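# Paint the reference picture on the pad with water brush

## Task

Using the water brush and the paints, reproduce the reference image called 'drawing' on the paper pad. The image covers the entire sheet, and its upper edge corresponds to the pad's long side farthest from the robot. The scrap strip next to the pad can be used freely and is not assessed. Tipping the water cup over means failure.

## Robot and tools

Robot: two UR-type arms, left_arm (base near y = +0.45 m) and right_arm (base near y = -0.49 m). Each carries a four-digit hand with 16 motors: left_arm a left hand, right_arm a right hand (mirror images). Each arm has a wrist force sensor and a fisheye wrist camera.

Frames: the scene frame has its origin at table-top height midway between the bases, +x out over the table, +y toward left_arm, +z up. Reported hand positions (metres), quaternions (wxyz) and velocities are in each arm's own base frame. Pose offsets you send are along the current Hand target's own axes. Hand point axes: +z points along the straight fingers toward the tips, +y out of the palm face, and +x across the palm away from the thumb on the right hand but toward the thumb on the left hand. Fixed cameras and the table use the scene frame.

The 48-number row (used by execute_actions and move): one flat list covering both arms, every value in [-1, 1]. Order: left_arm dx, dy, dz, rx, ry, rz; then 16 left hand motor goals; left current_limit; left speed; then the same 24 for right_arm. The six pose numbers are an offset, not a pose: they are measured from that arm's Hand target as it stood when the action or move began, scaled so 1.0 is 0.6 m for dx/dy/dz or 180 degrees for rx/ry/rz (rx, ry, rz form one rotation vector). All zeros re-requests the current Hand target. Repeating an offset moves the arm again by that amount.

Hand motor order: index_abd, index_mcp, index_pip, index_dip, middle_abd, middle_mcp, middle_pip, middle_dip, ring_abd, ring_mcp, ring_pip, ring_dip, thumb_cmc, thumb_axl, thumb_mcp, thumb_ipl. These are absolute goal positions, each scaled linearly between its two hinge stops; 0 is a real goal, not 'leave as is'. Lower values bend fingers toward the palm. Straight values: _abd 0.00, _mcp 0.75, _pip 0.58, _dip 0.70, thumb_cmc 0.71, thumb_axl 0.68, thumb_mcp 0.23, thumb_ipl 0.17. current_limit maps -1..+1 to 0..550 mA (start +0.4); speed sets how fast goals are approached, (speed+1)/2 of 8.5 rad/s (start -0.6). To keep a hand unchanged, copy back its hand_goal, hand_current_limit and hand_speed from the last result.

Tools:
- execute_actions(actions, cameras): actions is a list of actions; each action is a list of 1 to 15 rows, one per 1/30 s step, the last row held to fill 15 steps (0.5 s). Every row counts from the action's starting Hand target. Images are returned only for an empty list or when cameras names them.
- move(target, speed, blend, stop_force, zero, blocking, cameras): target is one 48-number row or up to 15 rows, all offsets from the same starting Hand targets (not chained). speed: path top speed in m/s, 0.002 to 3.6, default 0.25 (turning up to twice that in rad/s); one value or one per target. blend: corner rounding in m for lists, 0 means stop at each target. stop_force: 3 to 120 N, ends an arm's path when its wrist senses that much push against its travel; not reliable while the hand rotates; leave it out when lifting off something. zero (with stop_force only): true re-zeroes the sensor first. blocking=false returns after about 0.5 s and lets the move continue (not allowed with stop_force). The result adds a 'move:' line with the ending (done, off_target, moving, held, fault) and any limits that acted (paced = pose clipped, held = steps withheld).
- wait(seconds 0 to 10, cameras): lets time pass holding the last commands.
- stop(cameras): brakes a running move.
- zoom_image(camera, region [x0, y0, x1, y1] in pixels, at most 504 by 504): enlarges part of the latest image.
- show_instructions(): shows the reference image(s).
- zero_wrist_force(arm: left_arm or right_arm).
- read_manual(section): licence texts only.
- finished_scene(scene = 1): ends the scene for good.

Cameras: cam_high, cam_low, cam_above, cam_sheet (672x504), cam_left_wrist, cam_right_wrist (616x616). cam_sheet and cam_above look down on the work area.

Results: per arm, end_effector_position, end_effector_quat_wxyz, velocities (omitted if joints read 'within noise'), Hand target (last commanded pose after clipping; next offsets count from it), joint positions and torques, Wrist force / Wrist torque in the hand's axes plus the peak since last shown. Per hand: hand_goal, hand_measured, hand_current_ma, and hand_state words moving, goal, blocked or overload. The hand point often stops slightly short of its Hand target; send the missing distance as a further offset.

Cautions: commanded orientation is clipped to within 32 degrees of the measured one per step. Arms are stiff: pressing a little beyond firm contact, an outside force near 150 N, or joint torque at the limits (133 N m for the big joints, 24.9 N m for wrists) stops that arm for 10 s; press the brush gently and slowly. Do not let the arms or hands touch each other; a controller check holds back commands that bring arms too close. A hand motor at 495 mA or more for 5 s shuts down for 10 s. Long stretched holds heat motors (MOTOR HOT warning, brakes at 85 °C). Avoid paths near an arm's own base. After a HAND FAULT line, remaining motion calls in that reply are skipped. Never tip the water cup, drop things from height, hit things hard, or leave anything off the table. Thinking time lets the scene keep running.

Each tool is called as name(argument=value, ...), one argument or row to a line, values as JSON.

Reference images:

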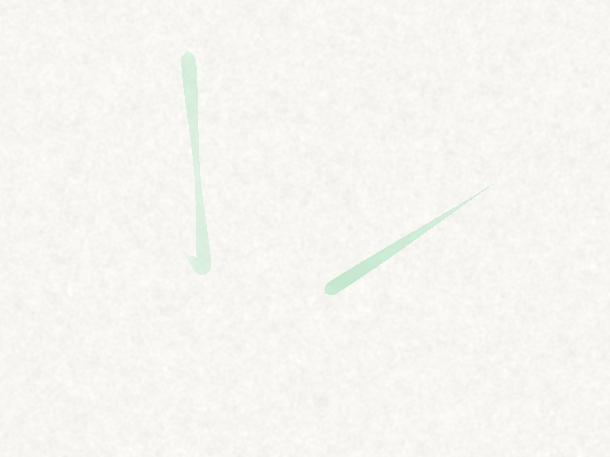

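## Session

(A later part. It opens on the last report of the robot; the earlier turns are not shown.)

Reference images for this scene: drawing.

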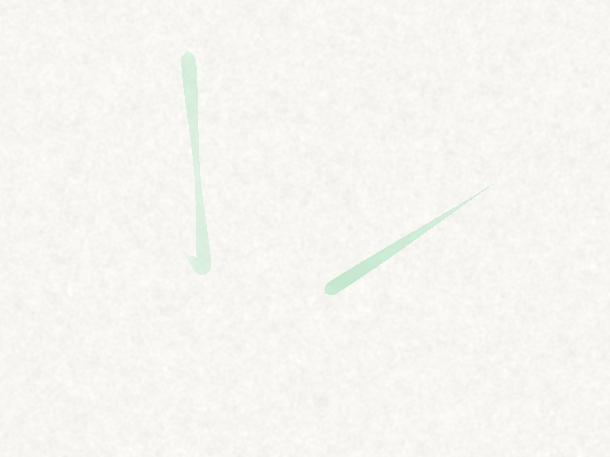

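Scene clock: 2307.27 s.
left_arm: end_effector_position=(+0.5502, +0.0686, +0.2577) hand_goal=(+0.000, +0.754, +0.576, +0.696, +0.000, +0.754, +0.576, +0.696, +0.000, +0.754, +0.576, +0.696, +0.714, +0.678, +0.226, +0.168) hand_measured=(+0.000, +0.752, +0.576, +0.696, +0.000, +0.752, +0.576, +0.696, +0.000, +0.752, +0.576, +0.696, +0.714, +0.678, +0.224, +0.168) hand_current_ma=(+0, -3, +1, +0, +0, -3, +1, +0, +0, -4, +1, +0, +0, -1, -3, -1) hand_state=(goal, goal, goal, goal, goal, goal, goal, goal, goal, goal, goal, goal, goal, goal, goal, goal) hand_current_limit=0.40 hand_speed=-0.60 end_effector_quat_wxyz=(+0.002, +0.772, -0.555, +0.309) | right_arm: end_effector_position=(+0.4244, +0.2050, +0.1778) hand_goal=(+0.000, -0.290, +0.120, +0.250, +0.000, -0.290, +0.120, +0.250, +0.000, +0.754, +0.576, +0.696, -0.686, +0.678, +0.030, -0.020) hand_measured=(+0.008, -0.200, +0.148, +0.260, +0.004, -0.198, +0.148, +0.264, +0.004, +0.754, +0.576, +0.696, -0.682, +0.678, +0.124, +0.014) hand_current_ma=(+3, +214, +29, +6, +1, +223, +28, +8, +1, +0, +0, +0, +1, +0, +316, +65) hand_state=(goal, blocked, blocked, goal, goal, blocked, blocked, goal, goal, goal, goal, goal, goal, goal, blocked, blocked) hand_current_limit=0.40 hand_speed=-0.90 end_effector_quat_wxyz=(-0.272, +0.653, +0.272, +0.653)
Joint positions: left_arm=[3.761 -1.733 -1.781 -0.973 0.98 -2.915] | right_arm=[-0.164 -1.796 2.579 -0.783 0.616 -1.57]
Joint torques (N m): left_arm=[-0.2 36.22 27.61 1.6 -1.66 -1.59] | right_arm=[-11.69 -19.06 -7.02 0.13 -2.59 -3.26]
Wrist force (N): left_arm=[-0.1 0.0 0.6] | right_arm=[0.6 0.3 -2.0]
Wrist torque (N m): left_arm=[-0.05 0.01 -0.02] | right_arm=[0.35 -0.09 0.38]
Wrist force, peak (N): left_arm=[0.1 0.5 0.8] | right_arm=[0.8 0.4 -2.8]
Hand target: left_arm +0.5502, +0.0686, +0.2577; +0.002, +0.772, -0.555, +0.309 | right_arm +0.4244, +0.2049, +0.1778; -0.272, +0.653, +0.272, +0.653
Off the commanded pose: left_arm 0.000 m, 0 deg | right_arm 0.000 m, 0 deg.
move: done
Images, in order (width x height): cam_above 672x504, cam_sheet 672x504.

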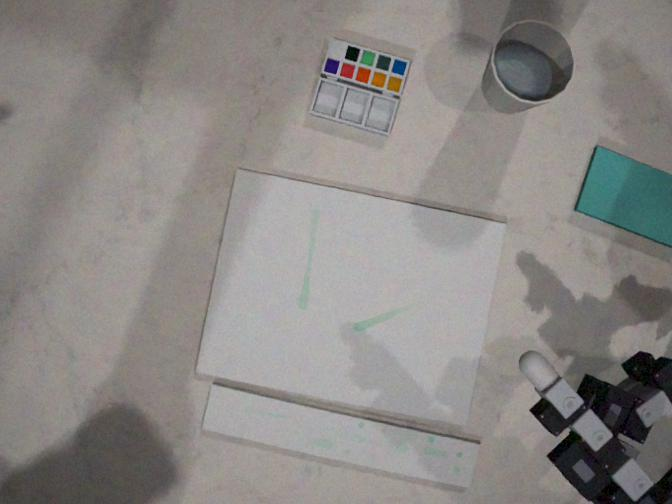

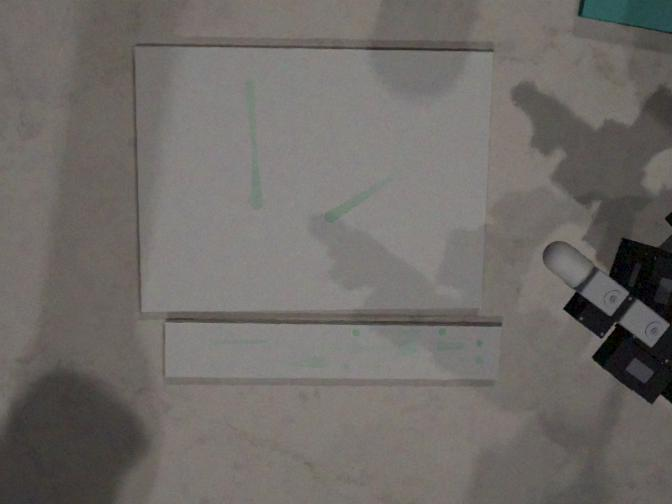

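move(
  target=[
    [0,0,0,0,0,0,0,0.754,0.576,0.696,0,0.754,0.576,0.696,0,0.754,0.576,0.696,0.714,0.678,0.226,0.168,0.4,-0.6,-0.08,-0.24493,0.37845,0,0,0,0,-0.29,0.12,0.25,0,-0.29,0.12,0.25,0,0.754,0.576,0.696,-0.686,0.678,0.03,-0.02,0.4,-0.9],
    [0,0,0,0,0,0,0,0.754,0.576,0.696,0,0.754,0.576,0.696,0,0.754,0.576,0.696,0.714,0.678,0.226,0.168,0.4,-0.6,-0.1208,-0.24493,0.37845,0,0,0,0,-0.29,0.12,0.25,0,-0.29,0.12,0.25,0,0.754,0.576,0.696,-0.686,0.678,0.03,-0.02,0.4,-0.9],
    [0,0,0,0,0,0,0,0.754,0.576,0.696,0,0.754,0.576,0.696,0,0.754,0.576,0.696,0.714,0.678,0.226,0.168,0.4,-0.6,-0.1097,-0.2426,0.37754,0,0,0,0,-0.29,0.12,0.25,0,-0.29,0.12,0.25,0,0.754,0.576,0.696,-0.686,0.678,0.03,-0.02,0.4,-0.9],
    [0,0,0,0,0,0,0,0.754,0.576,0.696,0,0.754,0.576,0.696,0,0.754,0.576,0.696,0.714,0.678,0.226,0.168,0.4,-0.6,-0.1205,-0.2426,0.37754,0,0,0,0,-0.29,0.12,0.25,0,-0.29,0.12,0.25,0,0.754,0.576,0.696,-0.686,0.678,0.03,-0.02,0.4,-0.9],
    [0,0,0,0,0,0,0,0.754,0.576,0.696,0,0.754,0.576,0.696,0,0.754,0.576,0.696,0.714,0.678,0.226,0.168,0.4,-0.6,-0.1097,-0.24027,0.37663,0,0,0,0,-0.29,0.12,0.25,0,-0.29,0.12,0.25,0,0.754,0.576,0.696,-0.686,0.678,0.03,-0.02,0.4,-0.9],
    [0,0,0,0,0,0,0,0.754,0.576,0.696,0,0.754,0.576,0.696,0,0.754,0.576,0.696,0.714,0.678,0.226,0.168,0.4,-0.6,-0.1204,-0.24027,0.37663,0,0,0,0,-0.29,0.12,0.25,0,-0.29,0.12,0.25,0,0.754,0.576,0.696,-0.686,0.678,0.03,-0.02,0.4,-0.9],
    [0,0,0,0,0,0,0,0.754,0.576,0.696,0,0.754,0.576,0.696,0,0.754,0.576,0.696,0.714,0.678,0.226,0.168,0.4,-0.6,-0.1097,-0.23794,0.37572,0,0,0,0,-0.29,0.12,0.25,0,-0.29,0.12,0.25,0,0.754,0.576,0.696,-0.686,0.678,0.03,-0.02,0.4,-0.9],
    [0,0,0,0,0,0,0,0.754,0.576,0.696,0,0.754,0.576,0.696,0,0.754,0.576,0.696,0.714,0.678,0.226,0.168,0.4,-0.6,-0.1202,-0.23794,0.37572,0,0,0,0,-0.29,0.12,0.25,0,-0.29,0.12,0.25,0,0.754,0.576,0.696,-0.686,0.678,0.03,-0.02,0.4,-0.9],
    [0,0,0,0,0,0,0,0.754,0.576,0.696,0,0.754,0.576,0.696,0,0.754,0.576,0.696,0.714,0.678,0.226,0.168,0.4,-0.6,-0.1097,-0.23561,0.37481,0,0,0,0,-0.29,0.12,0.25,0,-0.29,0.12,0.25,0,0.754,0.576,0.696,-0.686,0.678,0.03,-0.02,0.4,-0.9],
    [0,0,0,0,0,0,0,0.754,0.576,0.696,0,0.754,0.576,0.696,0,0.754,0.576,0.696,0.714,0.678,0.226,0.168,0.4,-0.6,-0.12,-0.23561,0.37481,0,0,0,0,-0.29,0.12,0.25,0,-0.29,0.12,0.25,0,0.754,0.576,0.696,-0.686,0.678,0.03,-0.02,0.4,-0.9],
    [0,0,0,0,0,0,0,0.754,0.576,0.696,0,0.754,0.576,0.696,0,0.754,0.576,0.696,0.714,0.678,0.226,0.168,0.4,-0.6,-0.1097,-0.23328,0.3739,0,0,0,0,-0.29,0.12,0.25,0,-0.29,0.12,0.25,0,0.754,0.576,0.696,-0.686,0.678,0.03,-0.02,0.4,-0.9],
    [0,0,0,0,0,0,0,0.754,0.576,0.696,0,0.754,0.576,0.696,0,0.754,0.576,0.696,0.714,0.678,0.226,0.168,0.4,-0.6,-0.1198,-0.23328,0.3739,0,0,0,0,-0.29,0.12,0.25,0,-0.29,0.12,0.25,0,0.754,0.576,0.696,-0.686,0.678,0.03,-0.02,0.4,-0.9],
    [0,0,0,0,0,0,0,0.754,0.576,0.696,0,0.754,0.576,0.696,0,0.754,0.576,0.696,0.714,0.678,0.226,0.168,0.4,-0.6,-0.1097,-0.23095,0.37299,0,0,0,0,-0.29,0.12,0.25,0,-0.29,0.12,0.25,0,0.754,0.576,0.696,-0.686,0.678,0.03,-0.02,0.4,-0.9],
    [0,0,0,0,0,0,0,0.754,0.576,0.696,0,0.754,0.576,0.696,0,0.754,0.576,0.696,0.714,0.678,0.226,0.168,0.4,-0.6,-0.1196,-0.23095,0.37299,0,0,0,0,-0.29,0.12,0.25,0,-0.29,0.12,0.25,0,0.754,0.576,0.696,-0.686,0.678,0.03,-0.02,0.4,-0.9],
    [0,0,0,0,0,0,0,0.754,0.576,0.696,0,0.754,0.576,0.696,0,0.754,0.576,0.696,0.714,0.678,0.226,0.168,0.4,-0.6,-0.1097,-0.22784,0.37178,0,0,0,0,-0.29,0.12,0.25,0,-0.29,0.12,0.25,0,0.754,0.576,0.696,-0.686,0.678,0.03,-0.02,0.4,-0.9],
  ],
  speed=[0.2, 0.06, 0.06, 0.06, 0.06, 0.06, 0.06, 0.06, 0.06, 0.06, 0.06, 0.06, 0.06, 0.06, 0.06],
  blend=[0.004, 0, 0.001, 0, 0.001, 0, 0.001, 0, 0.001, 0, 0.001, 0, 0.001, 0, 0],
)

move(
  target=[0,0,0,0,0,0,0,0.754,0.576,0.696,0,0.754,0.576,0.696,0,0.754,0.576,0.696,0.714,0.678,0.226,0.168,0.4,-0.6,0.1,0.2278,-0.37,0,0,0,0,-0.29,0.12,0.25,0,-0.29,0.12,0.25,0,0.754,0.576,0.696,-0.686,0.678,0.03,-0.02,0.4,-0.9],
  speed=0.2,
  cameras=["cam_sheet"],
)

zoom_image(
  camera="cam_sheet",
  region=[310, 140, 450, 240],
)

zoom_image(
  camera="cam_sheet",
  region=[380, 150, 430, 190],
)

Scene clock: 2345.37 s.
left_arm: end_effector_position=(+0.5502, +0.0686, +0.2577) hand_goal=(+0.000, +0.754, +0.576, +0.696, +0.000, +0.754, +0.576, +0.696, +0.000, +0.754, +0.576, +0.696, +0.714, +0.678, +0.226, +0.168) hand_measured=(+0.000, +0.752, +0.576, +0.696, +0.000, +0.752, +0.576, +0.696, +0.000, +0.752, +0.576, +0.696, +0.714, +0.678, +0.224, +0.168) hand_current_ma=(+0, -3, +1, +0, +0, -3, +1, +0, +0, -4, +1, +0, +0, -1, -3, -1) hand_state=(goal, goal, goal, goal, goal, goal, goal, goal, goal, goal, goal, goal, goal, goal, goal, goal) hand_current_limit=0.40 hand_speed=-0.60 end_effector_quat_wxyz=(+0.002, +0.772, -0.555, +0.309) | right_arm: end_effector_position=(+0.4841, +0.4597, +0.1120) hand_goal=(+0.000, -0.290, +0.120, +0.250, +0.000, -0.290, +0.120, +0.250, +0.000, +0.754, +0.576, +0.696, -0.686, +0.678, +0.030, -0.020) hand_measured=(+0.008, -0.200, +0.148, +0.260, +0.004, -0.198, +0.148, +0.264, +0.004, +0.754, +0.576, +0.696, -0.682, +0.678, +0.124, +0.014) hand_current_ma=(+3, +214, +29, +6, +1, +223, +28, +8, +1, +0, +0, +0, +1, +0, +316, +65) hand_state=(goal, blocked, blocked, goal, goal, blocked, blocked, goal, goal, goal, goal, goal, goal, goal, blocked, blocked) hand_current_limit=0.40 hand_speed=-0.90 end_effector_quat_wxyz=(-0.272, +0.653, +0.272, +0.653)
Joint positions: left_arm=[3.761 -1.733 -1.781 -0.973 0.98 -2.915] | right_arm=[0.63 -1.125 2.042 -0.918 1.41 -1.571]
Joint torques (N m): left_arm=[0.58 35.45 27.82 1.88 -1.62 -1.81] | right_arm=[-11.08 -47.42 -5.34 -0.17 -2.63 -1.5]
Wrist force (N): left_arm=[-0.1 -0.2 0.6] | right_arm=[0.5 0.3 -2.3]
Wrist torque (N m): left_arm=[-0.08 0.01 0.00] | right_arm=[0.37 -0.05 0.40]
Wrist force, peak (N): left_arm=[0.1 0.6 0.8] | right_arm=[1.3 0.7 -2.9]
Hand target: left_arm +0.5502, +0.0686, +0.2577; +0.002, +0.772, -0.555, +0.309 | right_arm +0.4841, +0.4597, +0.1121; -0.272, +0.653, +0.272, +0.653
Off the commanded pose: left_arm 0.000 m, 0 deg | right_arm 0.000 m, 0 deg.
move: done

Scene clock: 2347.47 s.
left_arm: end_effector_position=(+0.5502, +0.0686, +0.2577) hand_goal=(+0.000, +0.754, +0.576, +0.696, +0.000, +0.754, +0.576, +0.696, +0.000, +0.754, +0.576, +0.696, +0.714, +0.678, +0.226, +0.168) hand_measured=(+0.000, +0.752, +0.576, +0.696, +0.000, +0.752, +0.576, +0.696, +0.000, +0.752, +0.576, +0.696, +0.714, +0.678, +0.224, +0.168) hand_current_ma=(+0, -3, +1, +0, +0, -3, +1, +0, +0, -4, +1, +0, +0, -1, -3, -1) hand_state=(goal, goal, goal, goal, goal, goal, goal, goal, goal, goal, goal, goal, goal, goal, goal, goal) hand_current_limit=0.40 hand_speed=-0.60 end_effector_quat_wxyz=(+0.002, +0.772, -0.555, +0.309) | right_arm: end_effector_position=(+0.4251, +0.2057, +0.1720) hand_goal=(+0.000, -0.290, +0.120, +0.250, +0.000, -0.290, +0.120, +0.250, +0.000, +0.754, +0.576, +0.696, -0.686, +0.678, +0.030, -0.020) hand_measured=(+0.008, -0.200, +0.148, +0.260, +0.004, -0.198, +0.148, +0.264, +0.004, +0.754, +0.576, +0.696, -0.682, +0.678, +0.124, +0.014) hand_current_ma=(+3, +214, +29, +6, +1, +223, +28, +8, +1, +0, +0, +0, +1, +0, +316, +65) hand_state=(goal, blocked, blocked, goal, goal, blocked, blocked, goal, goal, goal, goal, goal, goal, goal, blocked, blocked) hand_current_limit=0.40 hand_speed=-0.90 end_effector_quat_wxyz=(-0.272, +0.653, +0.272, +0.653)
Joint positions: left_arm=[3.761 -1.733 -1.781 -0.973 0.98 -2.915] | right_arm=[-0.159 -1.774 2.585 -0.812 0.621 -1.57]
Joint torques (N m): left_arm=[-0.9 36.85 27.46 2.01 -1.81 -1.6] | right_arm=[-11.29 -19.98 -6.38 0.31 -2.53 -3.19]
Wrist force (N): left_arm=[-0.1 0.2 0.1] | right_arm=[0.9 -0.2 -1.7]
Wrist torque (N m): left_arm=[0.00 0.01 -0.01] | right_arm=[0.26 -0.13 0.38]
Wrist force, peak (N): left_arm=[-0.4 0.1 0.8] | right_arm=[0.6 1.3 -2.6]
Hand target: left_arm +0.5502, +0.0686, +0.2577; +0.002, +0.772, -0.555, +0.309 | right_arm +0.4251, +0.2057, +0.1720; -0.272, +0.653, +0.272, +0.653
Off the commanded pose: left_arm 0.000 m, 0 deg | right_arm 0.000 m, 0 deg.
move: done
Images, in order (width x height): cam_sheet 672x504.

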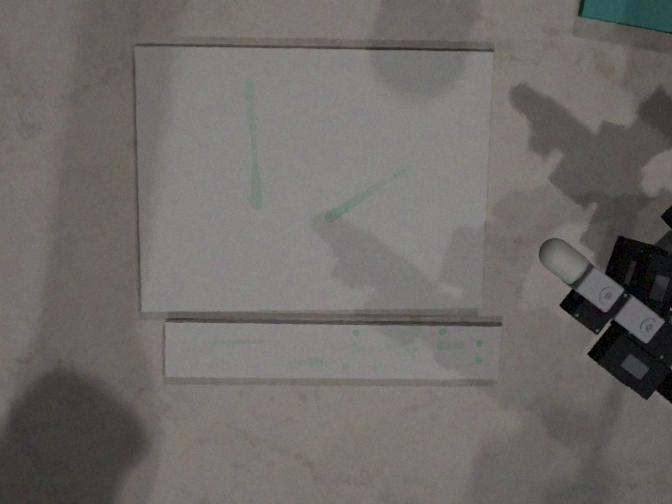

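Scaled by 3.600.

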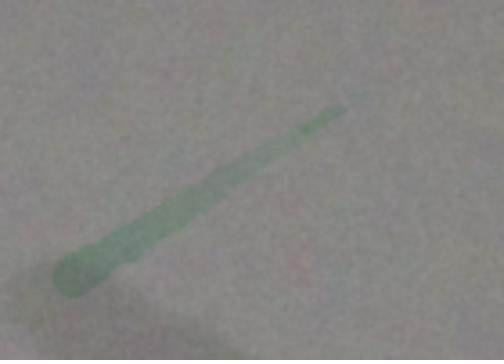

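Scaled by 10.080.

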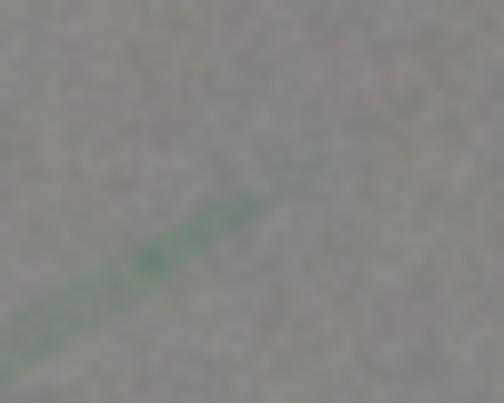

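finished_scene(
  scene=1,
)

The scene is finished.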